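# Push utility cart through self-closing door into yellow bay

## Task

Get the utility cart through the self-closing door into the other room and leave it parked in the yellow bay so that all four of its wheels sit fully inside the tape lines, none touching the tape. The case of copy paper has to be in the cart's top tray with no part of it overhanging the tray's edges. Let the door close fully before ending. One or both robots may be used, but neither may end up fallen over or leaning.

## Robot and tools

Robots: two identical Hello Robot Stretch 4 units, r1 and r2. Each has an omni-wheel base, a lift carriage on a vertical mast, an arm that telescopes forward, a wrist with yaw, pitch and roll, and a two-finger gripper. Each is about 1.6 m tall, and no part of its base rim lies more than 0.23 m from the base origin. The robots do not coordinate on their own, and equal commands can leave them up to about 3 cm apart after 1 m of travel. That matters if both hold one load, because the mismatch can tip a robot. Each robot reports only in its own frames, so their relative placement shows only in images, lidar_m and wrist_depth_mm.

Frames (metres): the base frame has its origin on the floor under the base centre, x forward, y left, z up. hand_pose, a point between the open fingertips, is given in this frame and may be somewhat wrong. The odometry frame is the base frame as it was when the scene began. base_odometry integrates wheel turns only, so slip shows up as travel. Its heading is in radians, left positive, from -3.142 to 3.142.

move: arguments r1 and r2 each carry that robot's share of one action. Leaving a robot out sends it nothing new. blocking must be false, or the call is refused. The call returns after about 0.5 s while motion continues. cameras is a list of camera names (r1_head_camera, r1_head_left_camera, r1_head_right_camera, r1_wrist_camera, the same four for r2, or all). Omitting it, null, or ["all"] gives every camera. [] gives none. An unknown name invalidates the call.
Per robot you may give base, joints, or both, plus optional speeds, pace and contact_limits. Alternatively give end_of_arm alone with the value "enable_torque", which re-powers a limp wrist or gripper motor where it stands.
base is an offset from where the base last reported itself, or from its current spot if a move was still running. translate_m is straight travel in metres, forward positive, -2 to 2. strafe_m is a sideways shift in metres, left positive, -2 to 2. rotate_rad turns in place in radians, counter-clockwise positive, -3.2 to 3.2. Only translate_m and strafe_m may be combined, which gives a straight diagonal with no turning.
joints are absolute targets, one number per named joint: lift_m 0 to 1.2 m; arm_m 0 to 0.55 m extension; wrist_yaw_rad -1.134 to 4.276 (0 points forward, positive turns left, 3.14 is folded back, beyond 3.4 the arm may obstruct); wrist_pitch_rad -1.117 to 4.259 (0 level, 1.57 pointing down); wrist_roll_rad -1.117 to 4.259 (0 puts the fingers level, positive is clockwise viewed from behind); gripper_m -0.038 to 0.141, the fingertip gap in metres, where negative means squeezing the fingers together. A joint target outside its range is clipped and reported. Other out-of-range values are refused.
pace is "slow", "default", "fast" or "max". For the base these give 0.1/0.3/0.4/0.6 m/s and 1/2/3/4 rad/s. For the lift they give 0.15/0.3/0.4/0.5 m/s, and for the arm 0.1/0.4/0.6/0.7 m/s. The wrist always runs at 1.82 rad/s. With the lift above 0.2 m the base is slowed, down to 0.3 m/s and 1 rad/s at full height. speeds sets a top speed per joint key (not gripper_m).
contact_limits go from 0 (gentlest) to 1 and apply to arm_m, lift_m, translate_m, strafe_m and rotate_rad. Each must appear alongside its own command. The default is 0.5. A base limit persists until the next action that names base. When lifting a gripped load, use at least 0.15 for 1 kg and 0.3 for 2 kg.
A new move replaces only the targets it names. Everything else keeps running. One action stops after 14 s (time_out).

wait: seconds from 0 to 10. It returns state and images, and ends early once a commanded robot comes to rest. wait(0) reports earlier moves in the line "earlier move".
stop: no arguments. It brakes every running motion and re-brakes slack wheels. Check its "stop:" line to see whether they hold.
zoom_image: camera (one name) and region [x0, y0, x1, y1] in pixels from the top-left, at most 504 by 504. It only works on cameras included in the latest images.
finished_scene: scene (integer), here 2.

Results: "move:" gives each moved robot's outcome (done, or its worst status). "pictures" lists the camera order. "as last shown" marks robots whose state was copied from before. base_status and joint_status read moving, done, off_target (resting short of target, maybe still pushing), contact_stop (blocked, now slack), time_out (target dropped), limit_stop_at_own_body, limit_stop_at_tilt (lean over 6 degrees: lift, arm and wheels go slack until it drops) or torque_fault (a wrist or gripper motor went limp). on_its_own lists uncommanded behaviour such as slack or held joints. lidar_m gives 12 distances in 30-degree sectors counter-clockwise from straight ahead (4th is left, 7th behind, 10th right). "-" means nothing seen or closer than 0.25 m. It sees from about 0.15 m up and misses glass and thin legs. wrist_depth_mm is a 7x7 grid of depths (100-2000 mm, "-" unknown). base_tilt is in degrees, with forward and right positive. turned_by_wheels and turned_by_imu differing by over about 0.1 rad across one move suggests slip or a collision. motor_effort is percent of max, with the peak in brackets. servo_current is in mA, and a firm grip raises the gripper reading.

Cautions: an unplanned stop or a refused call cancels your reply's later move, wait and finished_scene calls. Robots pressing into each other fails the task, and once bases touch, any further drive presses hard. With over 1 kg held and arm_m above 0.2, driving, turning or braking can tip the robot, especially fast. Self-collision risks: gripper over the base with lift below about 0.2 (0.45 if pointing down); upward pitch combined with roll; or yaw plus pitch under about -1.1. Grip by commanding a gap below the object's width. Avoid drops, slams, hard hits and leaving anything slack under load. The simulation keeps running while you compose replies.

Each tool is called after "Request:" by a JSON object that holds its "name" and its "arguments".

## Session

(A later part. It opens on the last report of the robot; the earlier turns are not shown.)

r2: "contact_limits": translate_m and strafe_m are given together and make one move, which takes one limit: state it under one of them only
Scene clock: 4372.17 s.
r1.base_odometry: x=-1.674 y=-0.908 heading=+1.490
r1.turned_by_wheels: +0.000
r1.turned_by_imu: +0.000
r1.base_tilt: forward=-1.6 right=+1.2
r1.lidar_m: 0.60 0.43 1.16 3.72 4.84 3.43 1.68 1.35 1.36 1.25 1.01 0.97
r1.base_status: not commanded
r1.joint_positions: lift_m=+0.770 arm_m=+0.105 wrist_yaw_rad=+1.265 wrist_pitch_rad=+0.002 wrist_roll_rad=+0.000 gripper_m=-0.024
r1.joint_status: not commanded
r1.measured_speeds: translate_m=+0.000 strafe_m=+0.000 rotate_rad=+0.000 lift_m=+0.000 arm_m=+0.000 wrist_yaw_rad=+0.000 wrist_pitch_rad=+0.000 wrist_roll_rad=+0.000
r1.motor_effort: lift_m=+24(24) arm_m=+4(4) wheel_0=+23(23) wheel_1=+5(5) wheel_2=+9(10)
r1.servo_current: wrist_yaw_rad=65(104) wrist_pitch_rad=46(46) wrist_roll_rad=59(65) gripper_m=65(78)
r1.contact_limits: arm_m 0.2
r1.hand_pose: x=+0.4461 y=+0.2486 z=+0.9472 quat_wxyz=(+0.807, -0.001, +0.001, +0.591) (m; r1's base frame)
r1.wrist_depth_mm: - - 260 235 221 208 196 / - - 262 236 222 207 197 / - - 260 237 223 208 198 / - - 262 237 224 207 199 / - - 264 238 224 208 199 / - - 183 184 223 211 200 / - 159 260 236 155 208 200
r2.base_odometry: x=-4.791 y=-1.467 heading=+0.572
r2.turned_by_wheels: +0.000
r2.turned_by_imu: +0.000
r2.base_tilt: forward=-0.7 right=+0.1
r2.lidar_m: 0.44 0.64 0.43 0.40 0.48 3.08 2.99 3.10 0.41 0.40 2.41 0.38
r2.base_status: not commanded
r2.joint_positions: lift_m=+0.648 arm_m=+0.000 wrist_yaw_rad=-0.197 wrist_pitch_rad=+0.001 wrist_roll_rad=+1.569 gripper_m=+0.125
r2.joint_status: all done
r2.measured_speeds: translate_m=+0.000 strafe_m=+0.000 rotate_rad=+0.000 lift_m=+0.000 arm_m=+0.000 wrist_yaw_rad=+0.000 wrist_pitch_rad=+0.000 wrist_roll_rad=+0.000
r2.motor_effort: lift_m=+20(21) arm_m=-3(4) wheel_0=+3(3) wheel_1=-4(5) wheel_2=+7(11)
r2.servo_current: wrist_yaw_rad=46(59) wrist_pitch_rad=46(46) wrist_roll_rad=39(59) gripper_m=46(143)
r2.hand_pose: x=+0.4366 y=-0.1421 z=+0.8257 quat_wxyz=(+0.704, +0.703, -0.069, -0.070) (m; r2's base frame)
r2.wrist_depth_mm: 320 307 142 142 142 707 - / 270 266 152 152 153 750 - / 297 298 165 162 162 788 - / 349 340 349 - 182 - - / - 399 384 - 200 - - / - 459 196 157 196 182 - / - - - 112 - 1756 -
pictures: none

Request:
{"name": "move", "arguments": {"blocking": false, "r2": {"base": {"translate_m": 0.078, "strafe_m": 0.079}, "joints": {"wrist_yaw_rad": -0.57}, "speeds": {"wrist_yaw_rad": 0.25}, "pace": "slow", "contact_limits": {"translate_m": 0.2}}, "cameras": []}}

Request:
{"name": "wait", "arguments": {"seconds": 4, "cameras": ["r2_wrist_camera", "r2_head_camera"]}}

Scene clock: 4376.43 s.
move: r2 moving
r1.base_odometry: x=-1.674 y=-0.908 heading=+1.490
r1.turned_by_wheels: +0.000
r1.turned_by_imu: +0.000
r1.base_tilt: forward=-1.6 right=+1.2
r1.lidar_m: 0.61 0.43 1.15 3.67 4.82 3.40 1.68 1.37 1.35 1.25 0.99 0.98
r1.base_status: not commanded
r1.joint_positions: lift_m=+0.770 arm_m=+0.105 wrist_yaw_rad=+1.265 wrist_pitch_rad=+0.002 wrist_roll_rad=+0.000 gripper_m=-0.024
r1.joint_status: not commanded
r1.measured_speeds: translate_m=+0.000 strafe_m=+0.000 rotate_rad=+0.000 lift_m=+0.000 arm_m=+0.000 wrist_yaw_rad=+0.000 wrist_pitch_rad=+0.000 wrist_roll_rad=+0.000
r1.motor_effort: lift_m=+24(24) arm_m=+4(4) wheel_0=+23(23) wheel_1=+5(6) wheel_2=+9(9)
r1.servo_current: wrist_yaw_rad=78(104) wrist_pitch_rad=33(59) wrist_roll_rad=52(52) gripper_m=72(72)
r1.contact_limits: arm_m 0.2
r1.hand_pose: x=+0.4461 y=+0.2486 z=+0.9472 quat_wxyz=(+0.807, -0.001, +0.001, +0.591) (m; r1's base frame)
r1.wrist_depth_mm: - - 260 235 220 208 196 / - - 262 236 222 207 197 / - - 259 236 222 208 198 / - - 262 237 224 206 199 / - - 264 239 224 208 200 / - - 183 185 223 210 200 / - 159 262 236 155 208 200
r2.base_odometry: x=-4.789 y=-1.454 heading=+0.572
r2.turned_by_wheels: -0.001
r2.turned_by_imu: +0.000
r2.base_tilt: forward=-0.7 right=+0.0
r2.lidar_m: 0.43 0.62 0.42 0.38 0.46 3.11 2.99 3.10 0.41 0.43 0.41 0.38
r2.base_status: translate_m moving; strafe_m moving
r2.joint_positions: lift_m=+0.648 arm_m=+0.000 wrist_yaw_rad=-0.304 wrist_pitch_rad=+0.001 wrist_roll_rad=+1.569 gripper_m=+0.125
r2.joint_status: wrist_yaw_rad moving
r2.measured_speeds: translate_m=+0.035 strafe_m=+0.036 rotate_rad=-0.003 lift_m=+0.000 arm_m=+0.000 wrist_yaw_rad=-0.250 wrist_pitch_rad=+0.000 wrist_roll_rad=+0.000
r2.motor_effort: lift_m=+20(20) arm_m=-4(4) wheel_0=-3(9) wheel_1=+7(8) wheel_2=-7(8)
r2.servo_current: wrist_yaw_rad=72(104) wrist_pitch_rad=39(46) wrist_roll_rad=39(52) gripper_m=46(52)
r2.contact_limits: translate_m 0.2
r2.hand_pose: x=+0.4199 y=-0.1698 z=+0.8257 quat_wxyz=(+0.699, +0.698, -0.107, -0.108) (m; r2's base frame)
r2.wrist_depth_mm: - - 149 148 150 707 - / 324 317 159 159 161 741 - / 290 293 287 - - 768 - / 324 324 327 - 183 - - / 387 368 359 - 196 - - / - 410 198 - 203 182 - / - - - 112 - 1863 -
pictures: none
No camera images: "cameras" was empty.

Scene clock: 4378.30 s.
earlier move: r2 done
r1.base_odometry: x=-1.674 y=-0.908 heading=+1.490
r1.turned_by_wheels: +0.000
r1.turned_by_imu: +0.000
r1.base_tilt: forward=-1.6 right=+1.2
r1.lidar_m: 0.62 0.45 1.16 3.70 4.83 3.41 1.70 1.37 1.33 1.26 1.00 0.97
r1.base_status: not commanded
r1.joint_positions: lift_m=+0.770 arm_m=+0.105 wrist_yaw_rad=+1.265 wrist_pitch_rad=+0.002 wrist_roll_rad=+0.000 gripper_m=-0.024
r1.joint_status: not commanded
r1.measured_speeds: translate_m=+0.000 strafe_m=+0.000 rotate_rad=+0.000 lift_m=+0.000 arm_m=+0.000 wrist_yaw_rad=+0.000 wrist_pitch_rad=+0.000 wrist_roll_rad=+0.000
r1.motor_effort: lift_m=+24(24) arm_m=+4(4) wheel_0=+22(23) wheel_1=+5(6) wheel_2=+9(10)
r1.servo_current: wrist_yaw_rad=65(104) wrist_pitch_rad=52(59) wrist_roll_rad=52(65) gripper_m=72(78)
r1.contact_limits: arm_m 0.2
r1.hand_pose: x=+0.4461 y=+0.2486 z=+0.9472 quat_wxyz=(+0.807, -0.001, +0.001, +0.591) (m; r1's base frame)
r1.wrist_depth_mm: - - 262 235 220 208 196 / - - 262 236 222 207 197 / - - 259 236 223 208 198 / - - 262 238 224 207 198 / - - 265 240 224 208 200 / - - 183 184 223 210 200 / - 159 260 236 155 208 200
r2.base_odometry: x=-4.769 y=-1.358 heading=+0.572
r2.turned_by_wheels: +0.000
r2.turned_by_imu: +0.001
r2.base_tilt: forward=-0.7 right=+0.1
r2.lidar_m: 0.40 0.55 0.36 0.32 0.34 3.16 3.09 3.17 0.50 0.49 0.37 0.36
r2.base_status: done
r2.joint_positions: lift_m=+0.648 arm_m=+0.000 wrist_yaw_rad=-0.567 wrist_pitch_rad=+0.001 wrist_roll_rad=+1.569 gripper_m=+0.125
r2.joint_status: all done
r2.measured_speeds: translate_m=+0.000 strafe_m=+0.000 rotate_rad=+0.000 lift_m=+0.000 arm_m=+0.000 wrist_yaw_rad=+0.000 wrist_pitch_rad=+0.000 wrist_roll_rad=+0.000
r2.motor_effort: lift_m=+20(20) arm_m=-3(4) wheel_0=-5(9) wheel_1=+4(10) wheel_2=-5(9)
r2.servo_current: wrist_yaw_rad=39(104) wrist_pitch_rad=39(46) wrist_roll_rad=52(59) gripper_m=52(59)
r2.contact_limits: translate_m 0.2
r2.hand_pose: x=+0.3672 y=-0.2286 z=+0.8257 quat_wxyz=(+0.679, +0.678, -0.197, -0.198) (m; r2's base frame)
r2.wrist_depth_mm: - - - - 180 1708 1060 / - - - - 184 723 - / 304 306 306 - 188 788 - / 324 322 324 - 192 798 - / 351 343 340 - 198 - - / - 359 196 - 198 - - / - 389 387 112 - 1921 -
wait: 1.87 of 4 s (r2 has come to rest)
pictures: r2_head_camera, r2_wrist_camera
Images, in order (width x height): r2_head_camera 420x560, r2_wrist_camera 616x392.

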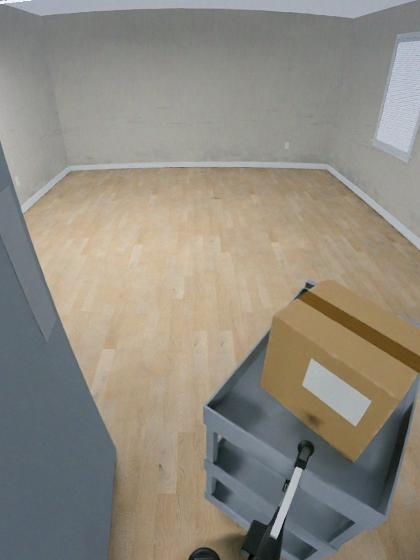

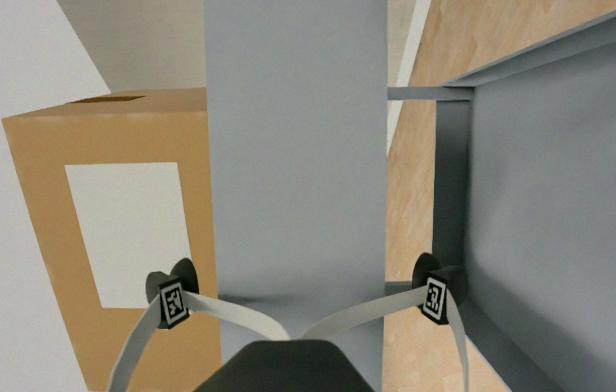

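Request:
{"name": "move", "arguments": {"blocking": false, "r2": {"joints": {"gripper_m": 0.005}}, "cameras": []}}

Request:
{"name": "wait", "arguments": {"seconds": 3, "cameras": ["r2_wrist_camera"]}}

Scene clock: 4385.10 s.
move: r2 moving
r1.base_odometry: x=-1.674 y=-0.908 heading=+1.490
r1.turned_by_wheels: +0.000
r1.turned_by_imu: +0.000
r1.base_tilt: forward=-1.6 right=+1.2
r1.lidar_m: 0.62 0.39 1.15 3.70 4.81 3.41 1.69 1.35 1.36 1.25 0.99 0.97
r1.base_status: not commanded
r1.joint_positions: lift_m=+0.770 arm_m=+0.105 wrist_yaw_rad=+1.265 wrist_pitch_rad=+0.002 wrist_roll_rad=+0.000 gripper_m=-0.024
r1.joint_status: not commanded
r1.measured_speeds: translate_m=+0.000 strafe_m=+0.000 rotate_rad=+0.000 lift_m=+0.000 arm_m=+0.000 wrist_yaw_rad=+0.000 wrist_pitch_rad=+0.000 wrist_roll_rad=+0.000
r1.motor_effort: lift_m=+24(24) arm_m=+4(4) wheel_0=+22(23) wheel_1=+5(5) wheel_2=+9(9)
r1.servo_current: wrist_yaw_rad=85(98) wrist_pitch_rad=46(46) wrist_roll_rad=33(59) gripper_m=72(72)
r1.contact_limits: arm_m 0.2
r1.hand_pose: x=+0.4461 y=+0.2486 z=+0.9472 quat_wxyz=(+0.807, -0.001, +0.001, +0.591) (m; r1's base frame)
r1.wrist_depth_mm: - - 260 235 221 208 196 / - - 262 236 222 207 197 / - - 260 236 222 208 198 / - - 262 237 224 206 199 / - - 265 239 224 207 199 / - - 183 184 223 210 200 / - 159 262 236 155 208 200
r2.base_odometry: x=-4.769 y=-1.358 heading=+0.572
r2.turned_by_wheels: +0.000
r2.turned_by_imu: +0.000
r2.base_tilt: forward=-0.7 right=+0.0
r2.lidar_m: 0.40 0.52 0.35 0.31 0.31 3.17 3.08 3.19 0.48 0.51 0.36 0.37
r2.base_status: not commanded
r2.joint_positions: lift_m=+0.648 arm_m=+0.000 wrist_yaw_rad=-0.567 wrist_pitch_rad=+0.001 wrist_roll_rad=+1.569 gripper_m=+0.111
r2.joint_status: gripper_m moving
r2.measured_speeds: translate_m=+0.000 strafe_m=+0.000 rotate_rad=+0.000 lift_m=+0.000 arm_m=+0.000 wrist_yaw_rad=+0.000 wrist_pitch_rad=+0.000 wrist_roll_rad=+0.000
r2.motor_effort: lift_m=+20(20) arm_m=-3(4) wheel_0=-5(5) wheel_1=+4(5) wheel_2=-5(6)
r2.servo_current: wrist_yaw_rad=46(52) wrist_pitch_rad=39(46) wrist_roll_rad=39(59) gripper_m=104(104)
r2.contact_limits: translate_m 0.2
r2.hand_pose: x=+0.3672 y=-0.2286 z=+0.8257 quat_wxyz=(+0.679, +0.678, -0.197, -0.198) (m; r2's base frame)
r2.wrist_depth_mm: - - - - 180 1708 1042 / - - - - 184 715 - / 306 304 306 - 188 788 - / 324 325 325 - 192 809 - / 347 345 340 - 197 - - / - 364 195 - 198 - - / - 389 389 112 - 1863 -
pictures: none
No camera images: "cameras" was empty.

Scene clock: 4386.63 s.
earlier move: r2 done
r1.base_odometry: x=-1.674 y=-0.908 heading=+1.490
r1.turned_by_wheels: +0.000
r1.turned_by_imu: +0.000
r1.base_tilt: forward=-1.6 right=+1.2
r1.lidar_m: 0.63 0.44 1.18 3.70 4.84 3.43 1.70 1.35 1.35 1.25 0.99 0.98
r1.base_status: not commanded
r1.joint_positions: lift_m=+0.770 arm_m=+0.105 wrist_yaw_rad=+1.265 wrist_pitch_rad=+0.002 wrist_roll_rad=+0.000 gripper_m=-0.024
r1.joint_status: not commanded
r1.measured_speeds: translate_m=+0.000 strafe_m=+0.000 rotate_rad=+0.000 lift_m=+0.000 arm_m=+0.000 wrist_yaw_rad=+0.000 wrist_pitch_rad=+0.000 wrist_roll_rad=+0.000
r1.motor_effort: lift_m=+24(24) arm_m=+4(4) wheel_0=+23(23) wheel_1=+5(5) wheel_2=+9(10)
r1.servo_current: wrist_yaw_rad=85(98) wrist_pitch_rad=39(46) wrist_roll_rad=46(65) gripper_m=65(78)
r1.contact_limits: arm_m 0.2
r1.hand_pose: x=+0.4461 y=+0.2486 z=+0.9472 quat_wxyz=(+0.807, -0.001, +0.001, +0.591) (m; r1's base frame)
r1.wrist_depth_mm: - - 259 235 221 208 196 / - - 262 236 222 207 197 / - - 259 237 223 208 198 / - - 262 237 224 206 199 / - - 265 239 224 208 199 / - - 183 184 224 209 199 / - 159 262 236 155 208 200
r2.base_odometry: x=-4.768 y=-1.358 heading=+0.572
r2.turned_by_wheels: +0.000
r2.turned_by_imu: +0.000
r2.base_tilt: forward=-0.7 right=+0.1
r2.lidar_m: 0.41 0.55 0.36 0.31 0.33 3.17 3.07 3.19 0.49 0.50 0.36 0.35
r2.base_status: not commanded
r2.joint_positions: lift_m=+0.648 arm_m=+0.000 wrist_yaw_rad=-0.571 wrist_pitch_rad=+0.003 wrist_roll_rad=+1.570 gripper_m=+0.006
r2.joint_status: all done
r2.measured_speeds: translate_m=+0.000 strafe_m=+0.000 rotate_rad=+0.000 lift_m=+0.000 arm_m=+0.000 wrist_yaw_rad=+0.000 wrist_pitch_rad=+0.000 wrist_roll_rad=+0.000
r2.motor_effort: lift_m=+20(20) arm_m=-3(4) wheel_0=-5(5) wheel_1=+4(5) wheel_2=-3(6)
r2.servo_current: wrist_yaw_rad=46(59) wrist_pitch_rad=39(46) wrist_roll_rad=52(59) gripper_m=169(371)
r2.contact_limits: translate_m 0.2
r2.hand_pose: x=+0.3663 y=-0.2294 z=+0.8252 quat_wxyz=(+0.678, +0.679, -0.198, -0.200) (m; r2's base frame)
r2.wrist_depth_mm: - - 165 165 167 1618 1008 / - - - - 169 741 - / 289 290 - - 173 750 - / 304 304 - - 177 - - / 324 322 322 - 180 - - / 349 334 - - 180 161 - / - 368 366 112 - 1808 -
wait: 1.53 of 3 s (r2 has come to rest)
pictures: r2_wrist_camera
Images, in order (width x height): r2_wrist_camera 616x392.

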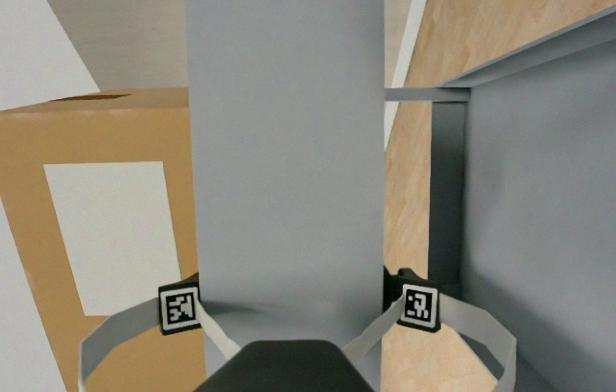

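Request:
{"name": "move", "arguments": {"blocking": false, "r2": {"base": {"translate_m": -0.051, "strafe_m": -0.036}, "joints": {"wrist_yaw_rad": -0.32}, "speeds": {"wrist_yaw_rad": 0.2}, "pace": "slow"}, "cameras": []}}

Request:
{"name": "wait", "arguments": {"seconds": 4, "cameras": ["r2_wrist_camera", "r2_head_camera"]}}

Scene clock: 4395.60 s.
move: r2 moving
r1.base_odometry: x=-1.674 y=-0.908 heading=+1.490
r1.turned_by_wheels: +0.000
r1.turned_by_imu: +0.000
r1.base_tilt: forward=-1.6 right=+1.2
r1.lidar_m: 0.62 0.45 1.16 3.70 4.83 3.38 1.70 1.36 1.36 1.25 0.99 0.97
r1.base_status: not commanded
r1.joint_positions: lift_m=+0.770 arm_m=+0.105 wrist_yaw_rad=+1.265 wrist_pitch_rad=+0.002 wrist_roll_rad=+0.000 gripper_m=-0.024
r1.joint_status: not commanded
r1.measured_speeds: translate_m=+0.000 strafe_m=+0.000 rotate_rad=+0.000 lift_m=+0.000 arm_m=+0.000 wrist_yaw_rad=+0.000 wrist_pitch_rad=+0.000 wrist_roll_rad=+0.000
r1.motor_effort: lift_m=+24(24) arm_m=+4(4) wheel_0=+23(23) wheel_1=+5(6) wheel_2=+9(9)
r1.servo_current: wrist_yaw_rad=85(104) wrist_pitch_rad=46(52) wrist_roll_rad=46(65) gripper_m=65(72)
r1.contact_limits: arm_m 0.2
r1.hand_pose: x=+0.4461 y=+0.2486 z=+0.9472 quat_wxyz=(+0.807, -0.001, +0.001, +0.591) (m; r1's base frame)
r1.wrist_depth_mm: - - 260 235 221 208 196 / - - 263 236 222 207 198 / - - 259 236 223 208 197 / - - 260 237 224 206 198 / - - 265 239 224 207 199 / - - 183 183 223 210 199 / - 159 262 236 155 208 200
r2.base_odometry: x=-4.774 y=-1.371 heading=+0.571
r2.turned_by_wheels: +0.000
r2.turned_by_imu: +0.000
r2.base_tilt: forward=-0.7 right=+0.1
r2.lidar_m: 0.38 0.54 0.36 0.33 0.36 3.15 3.07 3.17 0.48 0.49 0.37 0.34
r2.base_status: translate_m moving; strafe_m moving
r2.joint_positions: lift_m=+0.648 arm_m=+0.000 wrist_yaw_rad=-0.506 wrist_pitch_rad=+0.003 wrist_roll_rad=+1.570 gripper_m=+0.006
r2.joint_status: wrist_yaw_rad moving
r2.measured_speeds: translate_m=-0.043 strafe_m=-0.030 rotate_rad=+0.000 lift_m=+0.000 arm_m=+0.000 wrist_yaw_rad=+0.206 wrist_pitch_rad=+0.000 wrist_roll_rad=+0.000
r2.motor_effort: lift_m=+20(20) arm_m=-4(4) wheel_0=-3(5) wheel_1=-7(9) wheel_2=+5(7)
r2.servo_current: wrist_yaw_rad=150(163) wrist_pitch_rad=46(46) wrist_roll_rad=52(59) gripper_m=163(169)
r2.hand_pose: x=+0.3807 y=-0.2163 z=+0.8252 quat_wxyz=(+0.685, +0.685, -0.176, -0.178) (m; r2's base frame)
r2.wrist_depth_mm: - - 158 159 160 1661 436 / - 387 163 164 165 732 - / 285 286 - - 768 768 - / 304 304 - - 176 - - / 325 327 324 - 179 - - / 357 340 181 - 181 162 - / - 379 379 112 - 1863 -
pictures: none
No camera images: "cameras" was empty.

Scene clock: 4396.90 s.
earlier move: r2 off_target
r1.base_odometry: x=-1.674 y=-0.908 heading=+1.490
r1.turned_by_wheels: +0.000
r1.turned_by_imu: +0.000
r1.base_tilt: forward=-1.6 right=+1.2
r1.lidar_m: 0.61 0.40 1.17 3.69 4.80 3.43 1.70 1.36 1.33 1.23 1.00 0.96
r1.base_status: not commanded
r1.joint_positions: lift_m=+0.770 arm_m=+0.105 wrist_yaw_rad=+1.265 wrist_pitch_rad=+0.002 wrist_roll_rad=+0.000 gripper_m=-0.024
r1.joint_status: not commanded
r1.measured_speeds: translate_m=+0.000 strafe_m=+0.000 rotate_rad=+0.000 lift_m=+0.000 arm_m=+0.000 wrist_yaw_rad=+0.000 wrist_pitch_rad=+0.000 wrist_roll_rad=+0.000
r1.motor_effort: lift_m=+24(24) arm_m=+4(4) wheel_0=+23(23) wheel_1=+5(6) wheel_2=+9(10)
r1.servo_current: wrist_yaw_rad=78(117) wrist_pitch_rad=39(52) wrist_roll_rad=52(65) gripper_m=72(78)
r1.contact_limits: arm_m 0.2
r1.hand_pose: x=+0.4461 y=+0.2486 z=+0.9472 quat_wxyz=(+0.807, -0.001, +0.001, +0.591) (m; r1's base frame)
r1.wrist_depth_mm: - - 260 235 221 208 196 / - - 263 236 222 206 197 / - - 258 237 223 208 198 / - - 262 238 224 206 199 / - - 265 238 224 207 199 / - - 183 184 223 210 200 / - 159 262 236 155 208 200
r2.base_odometry: x=-4.792 y=-1.416 heading=+0.572
r2.turned_by_wheels: +0.000
r2.turned_by_imu: +0.000
r2.base_tilt: forward=-0.6 right=+0.0
r2.lidar_m: 0.38 0.60 0.39 0.35 0.43 3.11 3.03 3.14 0.44 0.45 0.34 0.34
r2.base_status: done
r2.joint_positions: lift_m=+0.648 arm_m=+0.000 wrist_yaw_rad=-0.341 wrist_pitch_rad=+0.003 wrist_roll_rad=+1.570 gripper_m=+0.006
r2.joint_status: wrist_yaw_rad off_target (ended at -0.341, target -0.320)
r2.measured_speeds: translate_m=+0.000 strafe_m=+0.000 rotate_rad=+0.000 lift_m=+0.000 arm_m=+0.000 wrist_yaw_rad=+0.000 wrist_pitch_rad=+0.000 wrist_roll_rad=+0.000
r2.on_its_own: wrist_yaw_rad is at rest, and its servo_current (143 mA) is outside its rest range (0 to 104 mA)
r2.motor_effort: lift_m=+20(20) arm_m=-3(4) wheel_0=-2(7) wheel_1=-6(9) wheel_2=+3(7)
r2.servo_current: wrist_yaw_rad=143(202) wrist_pitch_rad=39(46) wrist_roll_rad=46(59) gripper_m=169(169)
r2.hand_pose: x=+0.4134 y=-0.1789 z=+0.8252 quat_wxyz=(+0.697, +0.697, -0.119, -0.121) (m; r2's base frame)
r2.wrist_depth_mm: - 362 137 138 137 - - / 260 259 144 144 145 707 - / 277 276 151 152 152 778 - / 306 304 160 161 163 - - / 342 340 343 - 176 - - / - 366 181 - 179 165 - / - - - 112 - 1863 -
wait: 1.30 of 4 s (r2 has come to rest)
pictures: r2_head_camera, r2_wrist_camera
Images, in order (width x height): r2_head_camera 420x560, r2_wrist_camera 616x392.

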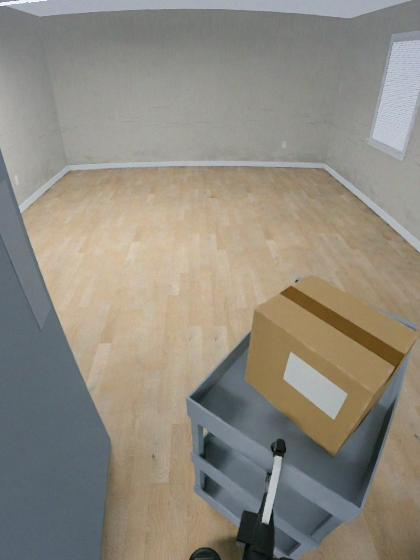

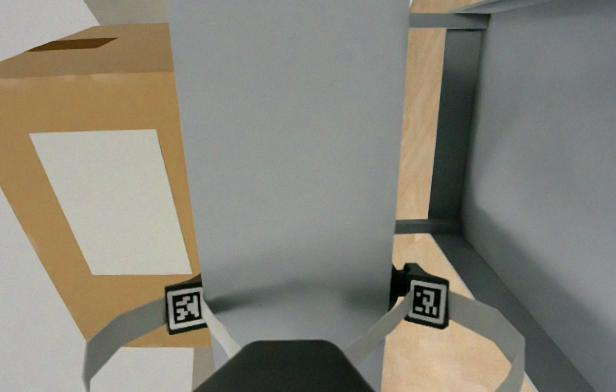

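Request:
{"name": "move", "arguments": {"blocking": false, "r2": {"base": {"translate_m": -0.406, "strafe_m": 0.016}, "joints": {"wrist_yaw_rad": -0.2, "gripper_m": 0.03}, "speeds": {"wrist_yaw_rad": 0.05}, "pace": "slow", "contact_limits": {"translate_m": 0.25}}, "cameras": []}}

Request:
{"name": "wait", "arguments": {"seconds": 2, "cameras": []}}

Request:
{"name": "wait", "arguments": {"seconds": 5, "cameras": ["r2_wrist_camera", "r2_head_camera", "r2_head_right_camera"]}}

Scene clock: 4504.33 s.
move: r2 moving
r1.base_odometry: x=-1.674 y=-0.908 heading=+1.490
r1.turned_by_wheels: +0.000
r1.turned_by_imu: +0.000
r1.base_tilt: forward=-1.6 right=+1.2
r1.lidar_m: 0.61 0.43 1.15 3.73 4.81 3.38 1.71 1.38 1.34 1.25 0.98 0.99
r1.base_status: not commanded
r1.joint_positions: lift_m=+0.770 arm_m=+0.105 wrist_yaw_rad=+1.265 wrist_pitch_rad=+0.002 wrist_roll_rad=+0.000 gripper_m=-0.024
r1.joint_status: not commanded
r1.measured_speeds: translate_m=+0.000 strafe_m=+0.000 rotate_rad=+0.000 lift_m=+0.000 arm_m=+0.000 wrist_yaw_rad=+0.000 wrist_pitch_rad=+0.000 wrist_roll_rad=+0.000
r1.motor_effort: lift_m=+24(24) arm_m=+4(4) wheel_0=+23(23) wheel_1=+5(5) wheel_2=+9(9)
r1.servo_current: wrist_yaw_rad=98(98) wrist_pitch_rad=39(46) wrist_roll_rad=46(59) gripper_m=65(72)
r1.contact_limits: arm_m 0.2
r1.hand_pose: x=+0.4461 y=+0.2486 z=+0.9472 quat_wxyz=(+0.807, -0.001, +0.001, +0.591) (m; r1's base frame)
r1.wrist_depth_mm: - - 260 235 220 208 196 / - - 262 236 222 208 198 / - - 259 236 222 208 198 / - - 260 237 223 207 199 / - - 265 239 224 208 199 / - - 183 185 223 210 200 / - 159 262 236 155 208 200
r2.base_odometry: x=-4.802 y=-1.422 heading=+0.570
r2.turned_by_wheels: -0.001
r2.turned_by_imu: -0.001
r2.base_tilt: forward=-0.6 right=+0.0
r2.lidar_m: 0.42 0.59 0.40 0.35 0.40 3.11 3.00 3.11 0.45 0.46 0.36 0.35
r2.base_status: translate_m moving; strafe_m moving
r2.joint_positions: lift_m=+0.648 arm_m=+0.000 wrist_yaw_rad=-0.322 wrist_pitch_rad=+0.003 wrist_roll_rad=+1.570 gripper_m=+0.015
r2.joint_status: wrist_yaw_rad moving; gripper_m moving
r2.measured_speeds: translate_m=-0.048 strafe_m=+0.002 rotate_rad=+0.000 lift_m=+0.000 arm_m=+0.000 wrist_yaw_rad=+0.057 wrist_pitch_rad=+0.000 wrist_roll_rad=+0.000
r2.motor_effort: lift_m=+20(20) arm_m=-3(4) wheel_0=-15(16) wheel_1=-6(9) wheel_2=+6(8)
r2.servo_current: wrist_yaw_rad=163(182) wrist_pitch_rad=39(46) wrist_roll_rad=39(52) gripper_m=46(169)
r2.contact_limits: translate_m 0.25
r2.hand_pose: x=+0.4167 y=-0.1743 z=+0.8252 quat_wxyz=(+0.698, +0.698, -0.113, -0.114) (m; r2's base frame)
r2.wrist_depth_mm: - 347 137 138 137 - - / 257 259 144 145 145 707 - / 278 279 154 153 153 759 - / 307 307 161 160 164 - - / 351 343 347 - 178 - - / - 373 181 - 181 163 - / - - - 112 - 1808 -
pictures: none
No camera images: "cameras" was empty.

Scene clock: 4506.33 s.
earlier move: r2 moving
r1.base_odometry: x=-1.674 y=-0.908 heading=+1.490
r1.turned_by_wheels: +0.000
r1.turned_by_imu: +0.000
r1.base_tilt: forward=-1.6 right=+1.2
r1.lidar_m: 0.61 0.44 1.31 3.72 4.84 3.39 1.71 1.37 1.35 1.24 0.99 0.98
r1.base_status: not commanded
r1.joint_positions: lift_m=+0.770 arm_m=+0.105 wrist_yaw_rad=+1.265 wrist_pitch_rad=+0.002 wrist_roll_rad=+0.000 gripper_m=-0.024
r1.joint_status: not commanded
r1.measured_speeds: translate_m=+0.000 strafe_m=+0.000 rotate_rad=+0.000 lift_m=+0.000 arm_m=+0.000 wrist_yaw_rad=+0.000 wrist_pitch_rad=+0.000 wrist_roll_rad=+0.000
r1.motor_effort: lift_m=+24(24) arm_m=+4(4) wheel_0=+23(23) wheel_1=+5(5) wheel_2=+9(10)
r1.servo_current: wrist_yaw_rad=91(104) wrist_pitch_rad=39(52) wrist_roll_rad=39(72) gripper_m=72(72)
r1.contact_limits: arm_m 0.2
r1.hand_pose: x=+0.4461 y=+0.2486 z=+0.9472 quat_wxyz=(+0.807, -0.001, +0.001, +0.591) (m; r1's base frame)
r1.wrist_depth_mm: - - 262 236 220 208 196 / - - 262 236 222 207 197 / - - 259 237 222 208 198 / - - 262 238 224 206 199 / - - 265 240 224 207 199 / - - 183 183 222 211 200 / - 159 260 236 155 208 200
r2.base_odometry: x=-4.964 y=-1.517 heading=+0.571
r2.turned_by_wheels: +0.000
r2.turned_by_imu: -0.001
r2.base_tilt: forward=-0.6 right=+0.0
r2.lidar_m: 0.41 0.55 0.38 0.38 2.44 2.90 2.81 2.92 2.48 0.44 0.37 0.37
r2.base_status: translate_m moving; strafe_m moving
r2.joint_positions: lift_m=+0.648 arm_m=+0.000 wrist_yaw_rad=-0.220 wrist_pitch_rad=+0.003 wrist_roll_rad=+1.570 gripper_m=+0.030
r2.joint_status: wrist_yaw_rad moving; the others done
r2.measured_speeds: translate_m=-0.100 strafe_m=+0.005 rotate_rad=+0.001 lift_m=+0.000 arm_m=+0.000 wrist_yaw_rad=+0.008 wrist_pitch_rad=+0.000 wrist_roll_rad=+0.000
r2.motor_effort: lift_m=+20(20) arm_m=-3(4) wheel_0=-9(18) wheel_1=-7(9) wheel_2=+6(8)
r2.servo_current: wrist_yaw_rad=117(189) wrist_pitch_rad=39(46) wrist_roll_rad=52(52) gripper_m=52(169)
r2.contact_limits: translate_m 0.25
r2.hand_pose: x=+0.4332 y=-0.1483 z=+0.8252 quat_wxyz=(+0.703, +0.703, -0.077, -0.079) (m; r2's base frame)
r2.wrist_depth_mm: 271 251 123 124 124 - - / 248 249 133 134 131 - - / 276 281 144 144 144 - - / 319 319 156 156 157 - - / - 370 349 - 179 - - / - 430 185 - 182 160 - / - - - 112 - 1808 -
wait: 2.00 s; no rest
pictures: none
No camera images: "cameras" was empty.

Scene clock: 4509.17 s.
earlier move: r2 done
r1.base_odometry: x=-1.674 y=-0.908 heading=+1.490
r1.turned_by_wheels: +0.000
r1.turned_by_imu: +0.000
r1.base_tilt: forward=-1.6 right=+1.2
r1.lidar_m: 0.59 0.44 3.37 3.65 4.79 3.41 1.68 1.37 1.33 1.27 0.99 0.98
r1.base_status: not commanded
r1.joint_positions: lift_m=+0.770 arm_m=+0.105 wrist_yaw_rad=+1.265 wrist_pitch_rad=+0.002 wrist_roll_rad=+0.000 gripper_m=-0.024
r1.joint_status: not commanded
r1.measured_speeds: translate_m=+0.000 strafe_m=+0.000 rotate_rad=+0.000 lift_m=+0.000 arm_m=+0.000 wrist_yaw_rad=+0.000 wrist_pitch_rad=+0.000 wrist_roll_rad=+0.000
r1.motor_effort: lift_m=+24(24) arm_m=+4(4) wheel_0=+23(23) wheel_1=+5(6) wheel_2=+9(10)
r1.servo_current: wrist_yaw_rad=91(104) wrist_pitch_rad=46(52) wrist_roll_rad=46(72) gripper_m=65(72)
r1.contact_limits: arm_m 0.2
r1.hand_pose: x=+0.4461 y=+0.2486 z=+0.9472 quat_wxyz=(+0.807, -0.001, +0.001, +0.591) (m; r1's base frame)
r1.wrist_depth_mm: - - 260 235 221 208 196 / - - 262 236 221 206 197 / - - 260 236 223 208 198 / - - 262 237 224 207 199 / - - 265 238 224 207 200 / - - 183 184 223 210 200 / - 159 262 236 155 208 200
r2.base_odometry: x=-5.142 y=-1.622 heading=+0.572
r2.turned_by_wheels: +0.001
r2.turned_by_imu: +0.001
r2.base_tilt: forward=-0.7 right=+0.0
r2.lidar_m: 0.42 0.49 0.44 0.76 2.41 2.71 2.60 2.71 2.44 0.70 0.37 0.35
r2.base_status: done
r2.joint_positions: lift_m=+0.648 arm_m=+0.000 wrist_yaw_rad=-0.199 wrist_pitch_rad=+0.003 wrist_roll_rad=+1.570 gripper_m=+0.030
r2.joint_status: all done
r2.measured_speeds: translate_m=+0.000 strafe_m=+0.000 rotate_rad=+0.000 lift_m=+0.000 arm_m=+0.000 wrist_yaw_rad=+0.000 wrist_pitch_rad=+0.000 wrist_roll_rad=+0.000
r2.motor_effort: lift_m=+20(20) arm_m=-3(4) wheel_0=-3(18) wheel_1=-3(9) wheel_2=+9(11)
r2.servo_current: wrist_yaw_rad=46(189) wrist_pitch_rad=39(46) wrist_roll_rad=46(59) gripper_m=52(169)
r2.contact_limits: translate_m 0.25
r2.hand_pose: x=+0.4363 y=-0.1428 z=+0.8252 quat_wxyz=(+0.704, +0.704, -0.069, -0.071) (m; r2's base frame)
r2.wrist_depth_mm: 241 226 116 114 115 - - / 242 244 121 124 125 - - / 276 278 135 136 137 - - / 322 324 149 150 150 - - / - 387 163 163 171 1921 - / - 439 186 - 181 159 - / - - - 112 - 1863 -
wait: 2.83 of 5 s (r2 has come to rest)
pictures: r2_head_camera, r2_head_right_camera, r2_wrist_camera
Images, in order (width x height): r2_head_camera 420x560, r2_head_right_camera 420x672, r2_wrist_camera 616x392.

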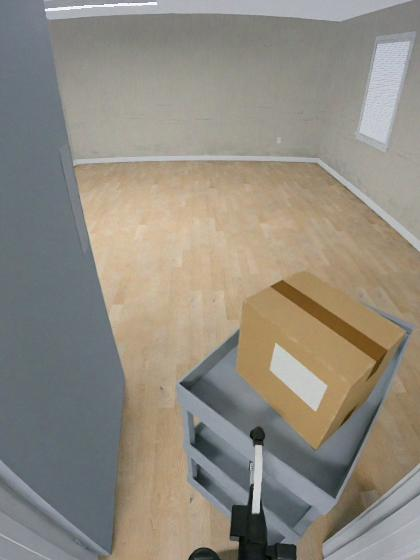

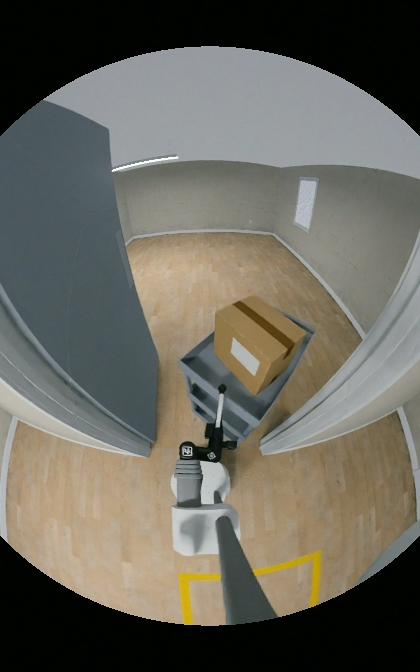

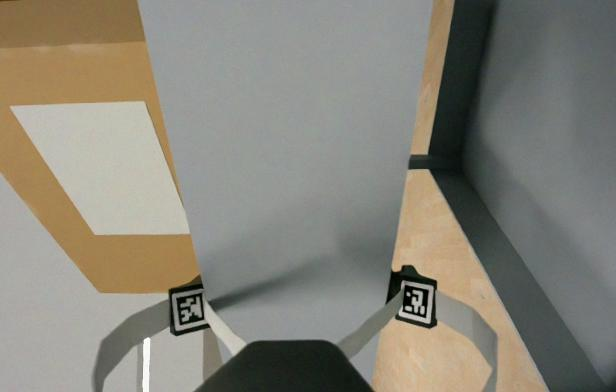

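Request:
{"name": "move", "arguments": {"blocking": false, "cameras": ["r2_head_camera", "r2_wrist_camera", "r1_head_camera"]}}

Scene clock: 4532.17 s.
r1.base_odometry: x=-1.674 y=-0.908 heading=+1.490
r1.turned_by_wheels: +0.000
r1.turned_by_imu: +0.000
r1.base_tilt: forward=-1.6 right=+1.3
r1.lidar_m: 0.62 0.46 3.36 3.70 4.80 3.41 1.70 1.35 1.35 1.23 0.99 0.99
r1.base_status: not commanded
r1.joint_positions: lift_m=+0.770 arm_m=+0.105 wrist_yaw_rad=+1.265 wrist_pitch_rad=+0.002 wrist_roll_rad=+0.000 gripper_m=-0.024
r1.joint_status: not commanded
r1.measured_speeds: translate_m=+0.000 strafe_m=+0.000 rotate_rad=+0.000 lift_m=+0.000 arm_m=+0.000 wrist_yaw_rad=+0.000 wrist_pitch_rad=+0.000 wrist_roll_rad=+0.000
r1.motor_effort: lift_m=+24(24) arm_m=+4(4) wheel_0=+23(23) wheel_1=+5(6) wheel_2=+9(10)
r1.servo_current: wrist_yaw_rad=78(104) wrist_pitch_rad=39(52) wrist_roll_rad=52(72) gripper_m=65(72)
r1.contact_limits: arm_m 0.2
r1.hand_pose: x=+0.4461 y=+0.2486 z=+0.9472 quat_wxyz=(+0.807, -0.001, +0.001, +0.591) (m; r1's base frame)
r1.wrist_depth_mm: - - 262 235 221 208 196 / - - 263 236 222 207 197 / - - 259 237 223 208 197 / - - 262 238 224 207 199 / - - 265 240 224 207 198 / - - 183 183 223 211 200 / - 159 260 236 156 208 200
r2.base_odometry: x=-5.142 y=-1.622 heading=+0.572
r2.turned_by_wheels: +0.000
r2.turned_by_imu: +0.000
r2.base_tilt: forward=-0.7 right=+0.0
r2.lidar_m: 0.40 0.49 0.44 0.77 2.40 2.70 2.60 2.70 2.45 0.75 0.34 0.34
r2.base_status: done
r2.joint_positions: lift_m=+0.648 arm_m=+0.000 wrist_yaw_rad=-0.199 wrist_pitch_rad=+0.003 wrist_roll_rad=+1.570 gripper_m=+0.030
r2.joint_status: all done
r2.measured_speeds: translate_m=+0.000 strafe_m=+0.000 rotate_rad=+0.000 lift_m=+0.000 arm_m=+0.000 wrist_yaw_rad=+0.000 wrist_pitch_rad=+0.000 wrist_roll_rad=+0.000
r2.motor_effort: lift_m=+20(20) arm_m=-3(4) wheel_0=-3(18) wheel_1=-3(9) wheel_2=+9(11)
r2.servo_current: wrist_yaw_rad=46(189) wrist_pitch_rad=39(46) wrist_roll_rad=39(59) gripper_m=52(169)
r2.contact_limits: translate_m 0.25
r2.hand_pose: x=+0.4363 y=-0.1428 z=+0.8252 quat_wxyz=(+0.704, +0.704, -0.069, -0.071) (m; r2's base frame)
r2.wrist_depth_mm: 240 226 116 114 115 - - / 242 244 122 124 125 - - / 276 278 136 136 137 - - / 324 322 149 150 151 - - / - 384 163 163 172 - - / - 436 186 - 182 159 - / - - - 112 - 1863 -
pictures: r1_head_camera, r2_head_camera, r2_wrist_camera
Images, in order (width x height): r1_head_camera 420x560, r2_head_camera 420x560, r2_wrist_camera 616x392.

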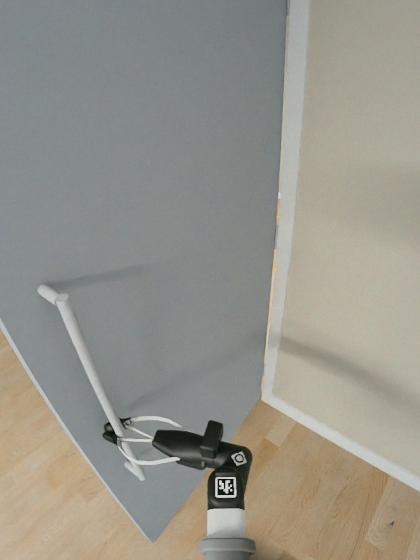

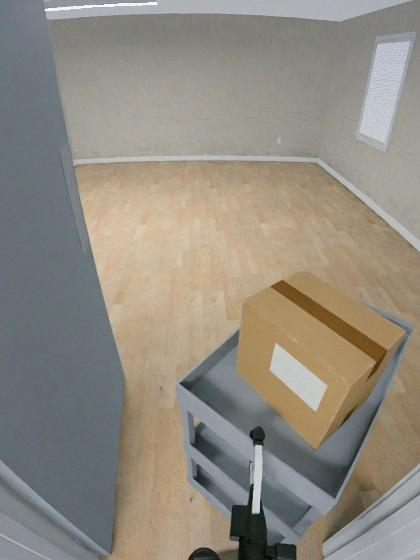

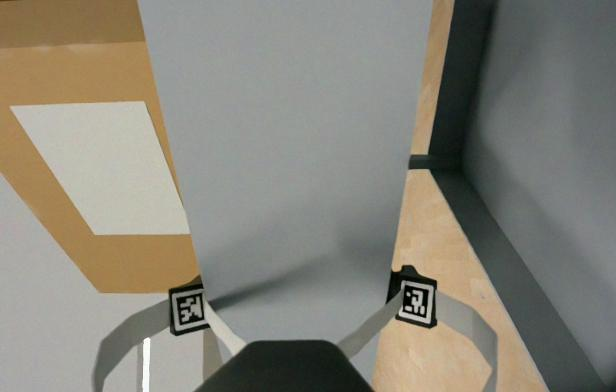

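Request:
{"name": "move", "arguments": {"blocking": false, "r2": {"base": {"translate_m": -0.1}, "pace": "slow", "contact_limits": {"translate_m": 0.25}}, "cameras": []}}

Request:
{"name": "wait", "arguments": {"seconds": 3, "cameras": ["r2_head_camera", "r2_wrist_camera", "r2_head_right_camera"]}}

Scene clock: 4570.43 s.
move: r2 moving
r1.base_odometry: x=-1.674 y=-0.908 heading=+1.490
r1.turned_by_wheels: +0.000
r1.turned_by_imu: +0.000
r1.base_tilt: forward=-1.6 right=+1.2
r1.lidar_m: 0.61 0.45 3.36 3.69 4.82 3.42 1.69 1.35 1.35 1.25 1.00 0.98
r1.base_status: not commanded
r1.joint_positions: lift_m=+0.770 arm_m=+0.105 wrist_yaw_rad=+1.265 wrist_pitch_rad=+0.002 wrist_roll_rad=+0.000 gripper_m=-0.024
r1.joint_status: not commanded
r1.measured_speeds: translate_m=+0.000 strafe_m=+0.000 rotate_rad=+0.000 lift_m=+0.000 arm_m=+0.000 wrist_yaw_rad=+0.000 wrist_pitch_rad=+0.000 wrist_roll_rad=+0.000
r1.motor_effort: lift_m=+24(24) arm_m=+4(4) wheel_0=+23(23) wheel_1=+5(6) wheel_2=+9(9)
r1.servo_current: wrist_yaw_rad=91(104) wrist_pitch_rad=39(59) wrist_roll_rad=59(65) gripper_m=65(72)
r1.contact_limits: arm_m 0.2
r1.hand_pose: x=+0.4461 y=+0.2486 z=+0.9472 quat_wxyz=(+0.807, -0.001, +0.001, +0.591) (m; r1's base frame)
r1.wrist_depth_mm: - - 260 236 221 208 196 / - - 262 236 222 207 197 / - - 260 237 223 207 198 / - - 262 238 224 206 199 / - - 265 239 224 207 199 / - - 183 184 222 210 200 / - 159 260 236 155 208 200
r2.base_odometry: x=-5.152 y=-1.628 heading=+0.572
r2.turned_by_wheels: +0.000
r2.turned_by_imu: +0.001
r2.base_tilt: forward=-0.6 right=+0.1
r2.lidar_m: 0.41 0.53 0.44 0.80 2.41 2.66 2.58 2.69 2.46 0.75 0.37 0.33
r2.base_status: translate_m moving
r2.joint_positions: lift_m=+0.648 arm_m=+0.000 wrist_yaw_rad=-0.198 wrist_pitch_rad=+0.003 wrist_roll_rad=+1.570 gripper_m=+0.030
r2.joint_status: not commanded
r2.measured_speeds: translate_m=-0.048 strafe_m=+0.000 rotate_rad=+0.001 lift_m=+0.000 arm_m=+0.000 wrist_yaw_rad=+0.006 wrist_pitch_rad=+0.000 wrist_roll_rad=+0.000
r2.motor_effort: lift_m=+20(20) arm_m=-3(4) wheel_0=-5(8) wheel_1=-7(7) wheel_2=+14(14)
r2.servo_current: wrist_yaw_rad=59(59) wrist_pitch_rad=39(46) wrist_roll_rad=46(52) gripper_m=46(52)
r2.contact_limits: translate_m 0.25
r2.hand_pose: x=+0.4364 y=-0.1425 z=+0.8252 quat_wxyz=(+0.704, +0.704, -0.069, -0.071) (m; r2's base frame)
r2.wrist_depth_mm: 241 225 116 114 115 - - / 242 243 122 125 125 - - / 276 278 136 136 137 - - / 324 324 150 150 150 - - / - 384 163 163 171 1983 - / - 442 184 - 180 158 - / - - - 112 - 1708 -
pictures: none
No camera images: "cameras" was empty.

Scene clock: 4572.20 s.
earlier move: r2 done
r1.base_odometry: x=-1.674 y=-0.908 heading=+1.490
r1.turned_by_wheels: +0.000
r1.turned_by_imu: +0.000
r1.base_tilt: forward=-1.6 right=+1.2
r1.lidar_m: 0.60 0.46 3.36 3.69 4.83 3.39 1.70 1.36 1.34 1.25 1.01 0.94
r1.base_status: not commanded
r1.joint_positions: lift_m=+0.770 arm_m=+0.105 wrist_yaw_rad=+1.265 wrist_pitch_rad=+0.002 wrist_roll_rad=+0.000 gripper_m=-0.024
r1.joint_status: not commanded
r1.measured_speeds: translate_m=+0.000 strafe_m=+0.000 rotate_rad=+0.000 lift_m=+0.000 arm_m=+0.000 wrist_yaw_rad=+0.000 wrist_pitch_rad=+0.000 wrist_roll_rad=+0.000
r1.motor_effort: lift_m=+24(24) arm_m=+4(4) wheel_0=+22(23) wheel_1=+5(6) wheel_2=+9(10)
r1.servo_current: wrist_yaw_rad=98(104) wrist_pitch_rad=33(59) wrist_roll_rad=39(65) gripper_m=65(78)
r1.contact_limits: arm_m 0.2
r1.hand_pose: x=+0.4461 y=+0.2486 z=+0.9472 quat_wxyz=(+0.807, -0.001, +0.001, +0.591) (m; r1's base frame)
r1.wrist_depth_mm: - - 259 235 221 208 196 / - - 262 236 222 207 198 / - - 259 236 223 208 198 / - - 262 238 224 206 199 / - - 266 239 224 207 199 / - - 183 184 222 210 200 / - 159 260 236 155 208 201
r2.base_odometry: x=-5.226 y=-1.676 heading=+0.572
r2.turned_by_wheels: +0.000
r2.turned_by_imu: +0.001
r2.base_tilt: forward=-0.7 right=+0.1
r2.lidar_m: 0.43 0.53 0.48 1.15 2.44 2.59 2.48 2.62 2.47 1.08 0.52 0.35
r2.base_status: done
r2.joint_positions: lift_m=+0.648 arm_m=+0.000 wrist_yaw_rad=-0.195 wrist_pitch_rad=+0.003 wrist_roll_rad=+1.570 gripper_m=+0.030
r2.joint_status: not commanded
r2.measured_speeds: translate_m=+0.000 strafe_m=+0.000 rotate_rad=+0.000 lift_m=+0.000 arm_m=+0.000 wrist_yaw_rad=+0.000 wrist_pitch_rad=+0.000 wrist_roll_rad=+0.000
r2.motor_effort: lift_m=+20(20) arm_m=-4(4) wheel_0=+0(8) wheel_1=-3(8) wheel_2=+9(16)
r2.servo_current: wrist_yaw_rad=59(65) wrist_pitch_rad=39(46) wrist_roll_rad=33(65) gripper_m=52(52)
r2.contact_limits: translate_m 0.25
r2.hand_pose: x=+0.4368 y=-0.1418 z=+0.8252 quat_wxyz=(+0.704, +0.704, -0.068, -0.070) (m; r2's base frame)
r2.wrist_depth_mm: 240 226 115 114 116 - - / 241 236 119 124 124 - - / 277 277 135 135 135 - - / 322 322 149 149 150 - - / - 384 162 162 171 1983 - / - - 186 - 180 158 - / - - - 112 - 1708 -
wait: 1.77 of 3 s (r2 has come to rest)
pictures: r2_head_camera, r2_head_right_camera, r2_wrist_camera
Images, in order (width x height): r2_head_camera 420x560, r2_head_right_camera 420x672, r2_wrist_camera 616x392.

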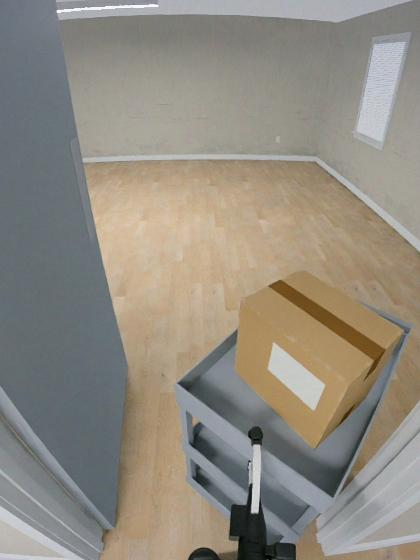

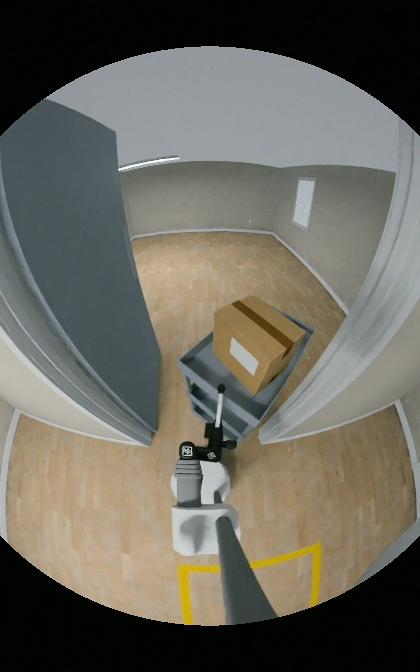

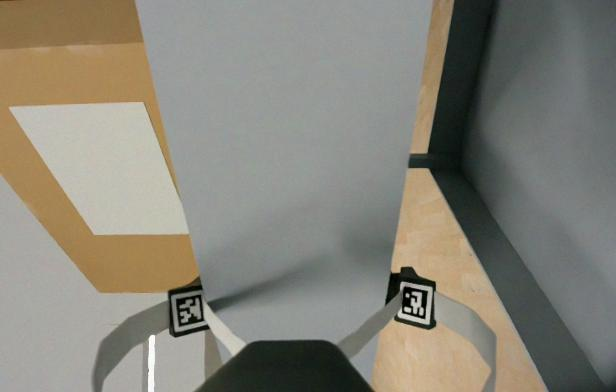

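Request:
{"name": "move", "arguments": {"blocking": false, "r2": {"base": {"translate_m": -0.1}, "pace": "slow", "contact_limits": {"translate_m": 0.25}}, "cameras": []}}

Request:
{"name": "wait", "arguments": {"seconds": 3, "cameras": ["r2_head_camera", "r2_wrist_camera", "r2_head_right_camera"]}}

Scene clock: 4577.30 s.
move: r2 moving
r1.base_odometry: x=-1.674 y=-0.908 heading=+1.490
r1.turned_by_wheels: +0.000
r1.turned_by_imu: +0.000
r1.base_tilt: forward=-1.6 right=+1.2
r1.lidar_m: 0.62 0.42 3.36 3.74 4.82 3.43 1.70 1.35 1.33 1.26 0.99 0.98
r1.base_status: not commanded
r1.joint_positions: lift_m=+0.770 arm_m=+0.105 wrist_yaw_rad=+1.265 wrist_pitch_rad=+0.002 wrist_roll_rad=+0.000 gripper_m=-0.024
r1.joint_status: not commanded
r1.measured_speeds: translate_m=+0.000 strafe_m=+0.000 rotate_rad=+0.000 lift_m=+0.000 arm_m=+0.000 wrist_yaw_rad=+0.000 wrist_pitch_rad=+0.000 wrist_roll_rad=+0.000
r1.motor_effort: lift_m=+24(24) arm_m=+4(4) wheel_0=+22(23) wheel_1=+5(5) wheel_2=+9(9)
r1.servo_current: wrist_yaw_rad=98(98) wrist_pitch_rad=39(52) wrist_roll_rad=52(52) gripper_m=78(78)
r1.contact_limits: arm_m 0.2
r1.hand_pose: x=+0.4461 y=+0.2486 z=+0.9472 quat_wxyz=(+0.807, -0.001, +0.001, +0.591) (m; r1's base frame)
r1.wrist_depth_mm: - - 260 234 220 208 196 / - - 262 236 222 208 197 / - - 259 237 223 208 198 / - - 262 239 224 206 198 / - - 266 238 224 208 199 / - - 183 184 223 210 200 / - 159 262 236 155 208 200
r2.base_odometry: x=-5.236 y=-1.682 heading=+0.573
r2.turned_by_wheels: +0.000
r2.turned_by_imu: +0.001
r2.base_tilt: forward=-0.6 right=+0.1
r2.lidar_m: 0.38 0.53 0.47 1.25 2.41 2.59 2.48 2.59 2.45 1.14 0.54 0.35
r2.base_status: translate_m moving
r2.joint_positions: lift_m=+0.648 arm_m=+0.000 wrist_yaw_rad=-0.195 wrist_pitch_rad=+0.003 wrist_roll_rad=+1.570 gripper_m=+0.030
r2.joint_status: not commanded
r2.measured_speeds: translate_m=-0.049 strafe_m=+0.000 rotate_rad=+0.000 lift_m=+0.000 arm_m=+0.000 wrist_yaw_rad=+0.000 wrist_pitch_rad=+0.000 wrist_roll_rad=+0.000
r2.motor_effort: lift_m=+20(20) arm_m=-4(4) wheel_0=-8(8) wheel_1=-7(7) wheel_2=+15(16)
r2.servo_current: wrist_yaw_rad=52(52) wrist_pitch_rad=46(46) wrist_roll_rad=52(52) gripper_m=52(52)
r2.contact_limits: translate_m 0.25
r2.hand_pose: x=+0.4369 y=-0.1417 z=+0.8252 quat_wxyz=(+0.704, +0.704, -0.068, -0.070) (m; r2's base frame)
r2.wrist_depth_mm: 231 227 116 114 115 - - / 241 236 121 124 124 - - / 276 277 135 136 137 - - / 322 322 150 150 150 - - / - 387 163 163 171 1983 - / - - 186 - 180 158 - / - - - 112 - 1661 -
pictures: none
No camera images: "cameras" was empty.

Scene clock: 4579.07 s.
earlier move: r2 done
r1.base_odometry: x=-1.674 y=-0.908 heading=+1.490
r1.turned_by_wheels: +0.000
r1.turned_by_imu: +0.000
r1.base_tilt: forward=-1.6 right=+1.2
r1.lidar_m: 0.61 0.45 3.33 3.74 4.83 3.42 1.68 1.35 1.31 1.26 1.01 0.98
r1.base_status: not commanded
r1.joint_positions: lift_m=+0.770 arm_m=+0.105 wrist_yaw_rad=+1.265 wrist_pitch_rad=+0.002 wrist_roll_rad=+0.000 gripper_m=-0.024
r1.joint_status: not commanded
r1.measured_speeds: translate_m=+0.000 strafe_m=+0.000 rotate_rad=+0.000 lift_m=+0.000 arm_m=+0.000 wrist_yaw_rad=+0.000 wrist_pitch_rad=+0.000 wrist_roll_rad=+0.000
r1.motor_effort: lift_m=+24(24) arm_m=+4(4) wheel_0=+23(23) wheel_1=+5(6) wheel_2=+9(10)
r1.servo_current: wrist_yaw_rad=85(117) wrist_pitch_rad=39(52) wrist_roll_rad=52(65) gripper_m=65(78)
r1.contact_limits: arm_m 0.2
r1.hand_pose: x=+0.4461 y=+0.2486 z=+0.9472 quat_wxyz=(+0.807, -0.001, +0.001, +0.591) (m; r1's base frame)
r1.wrist_depth_mm: - - 260 236 220 208 196 / - - 260 236 221 207 198 / - - 259 237 223 208 197 / - - 262 239 224 207 198 / - - 266 240 224 207 199 / - - 183 184 223 210 200 / - 159 260 236 155 208 200
r2.base_odometry: x=-5.309 y=-1.729 heading=+0.573
r2.turned_by_wheels: +0.000
r2.turned_by_imu: +0.001
r2.base_tilt: forward=-0.7 right=+0.1
r2.lidar_m: 0.40 0.57 0.56 1.53 2.43 2.50 2.40 2.52 2.48 1.45 0.58 0.35
r2.base_status: done
r2.joint_positions: lift_m=+0.648 arm_m=+0.000 wrist_yaw_rad=-0.195 wrist_pitch_rad=+0.003 wrist_roll_rad=+1.570 gripper_m=+0.030
r2.joint_status: not commanded
r2.measured_speeds: translate_m=+0.000 strafe_m=+0.000 rotate_rad=+0.000 lift_m=+0.000 arm_m=+0.000 wrist_yaw_rad=+0.000 wrist_pitch_rad=+0.000 wrist_roll_rad=+0.000
r2.motor_effort: lift_m=+20(20) arm_m=-4(4) wheel_0=+1(8) wheel_1=-4(8) wheel_2=+9(16)
r2.servo_current: wrist_yaw_rad=52(65) wrist_pitch_rad=39(46) wrist_roll_rad=46(65) gripper_m=46(59)
r2.contact_limits: translate_m 0.25
r2.hand_pose: x=+0.4369 y=-0.1417 z=+0.8252 quat_wxyz=(+0.704, +0.704, -0.068, -0.070) (m; r2's base frame)
r2.wrist_depth_mm: 247 232 117 118 116 - - / 240 244 121 126 126 - - / 276 277 137 138 138 - - / 320 320 150 151 151 - - / - 384 163 163 172 - - / - 452 186 - 181 158 - / - - - 112 - 1537 -
wait: 1.77 of 3 s (r2 has come to rest)
pictures: r2_head_camera, r2_head_right_camera, r2_wrist_camera
Images, in order (width x height): r2_head_camera 420x560, r2_head_right_camera 420x672, r2_wrist_camera 616x392.

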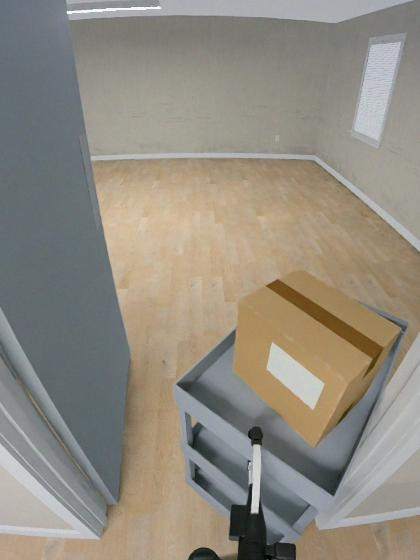

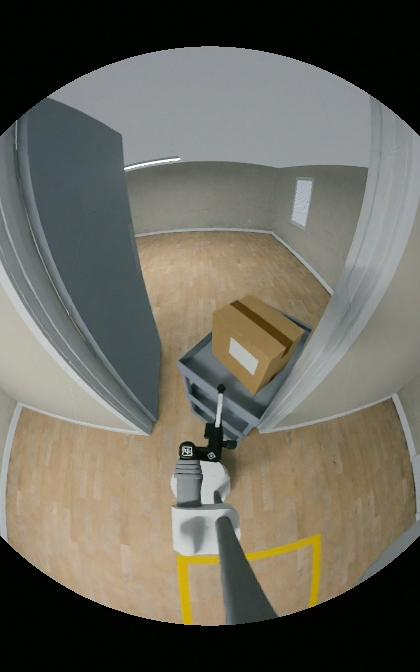

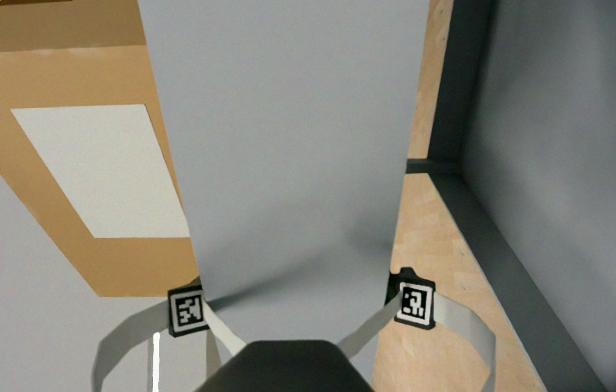

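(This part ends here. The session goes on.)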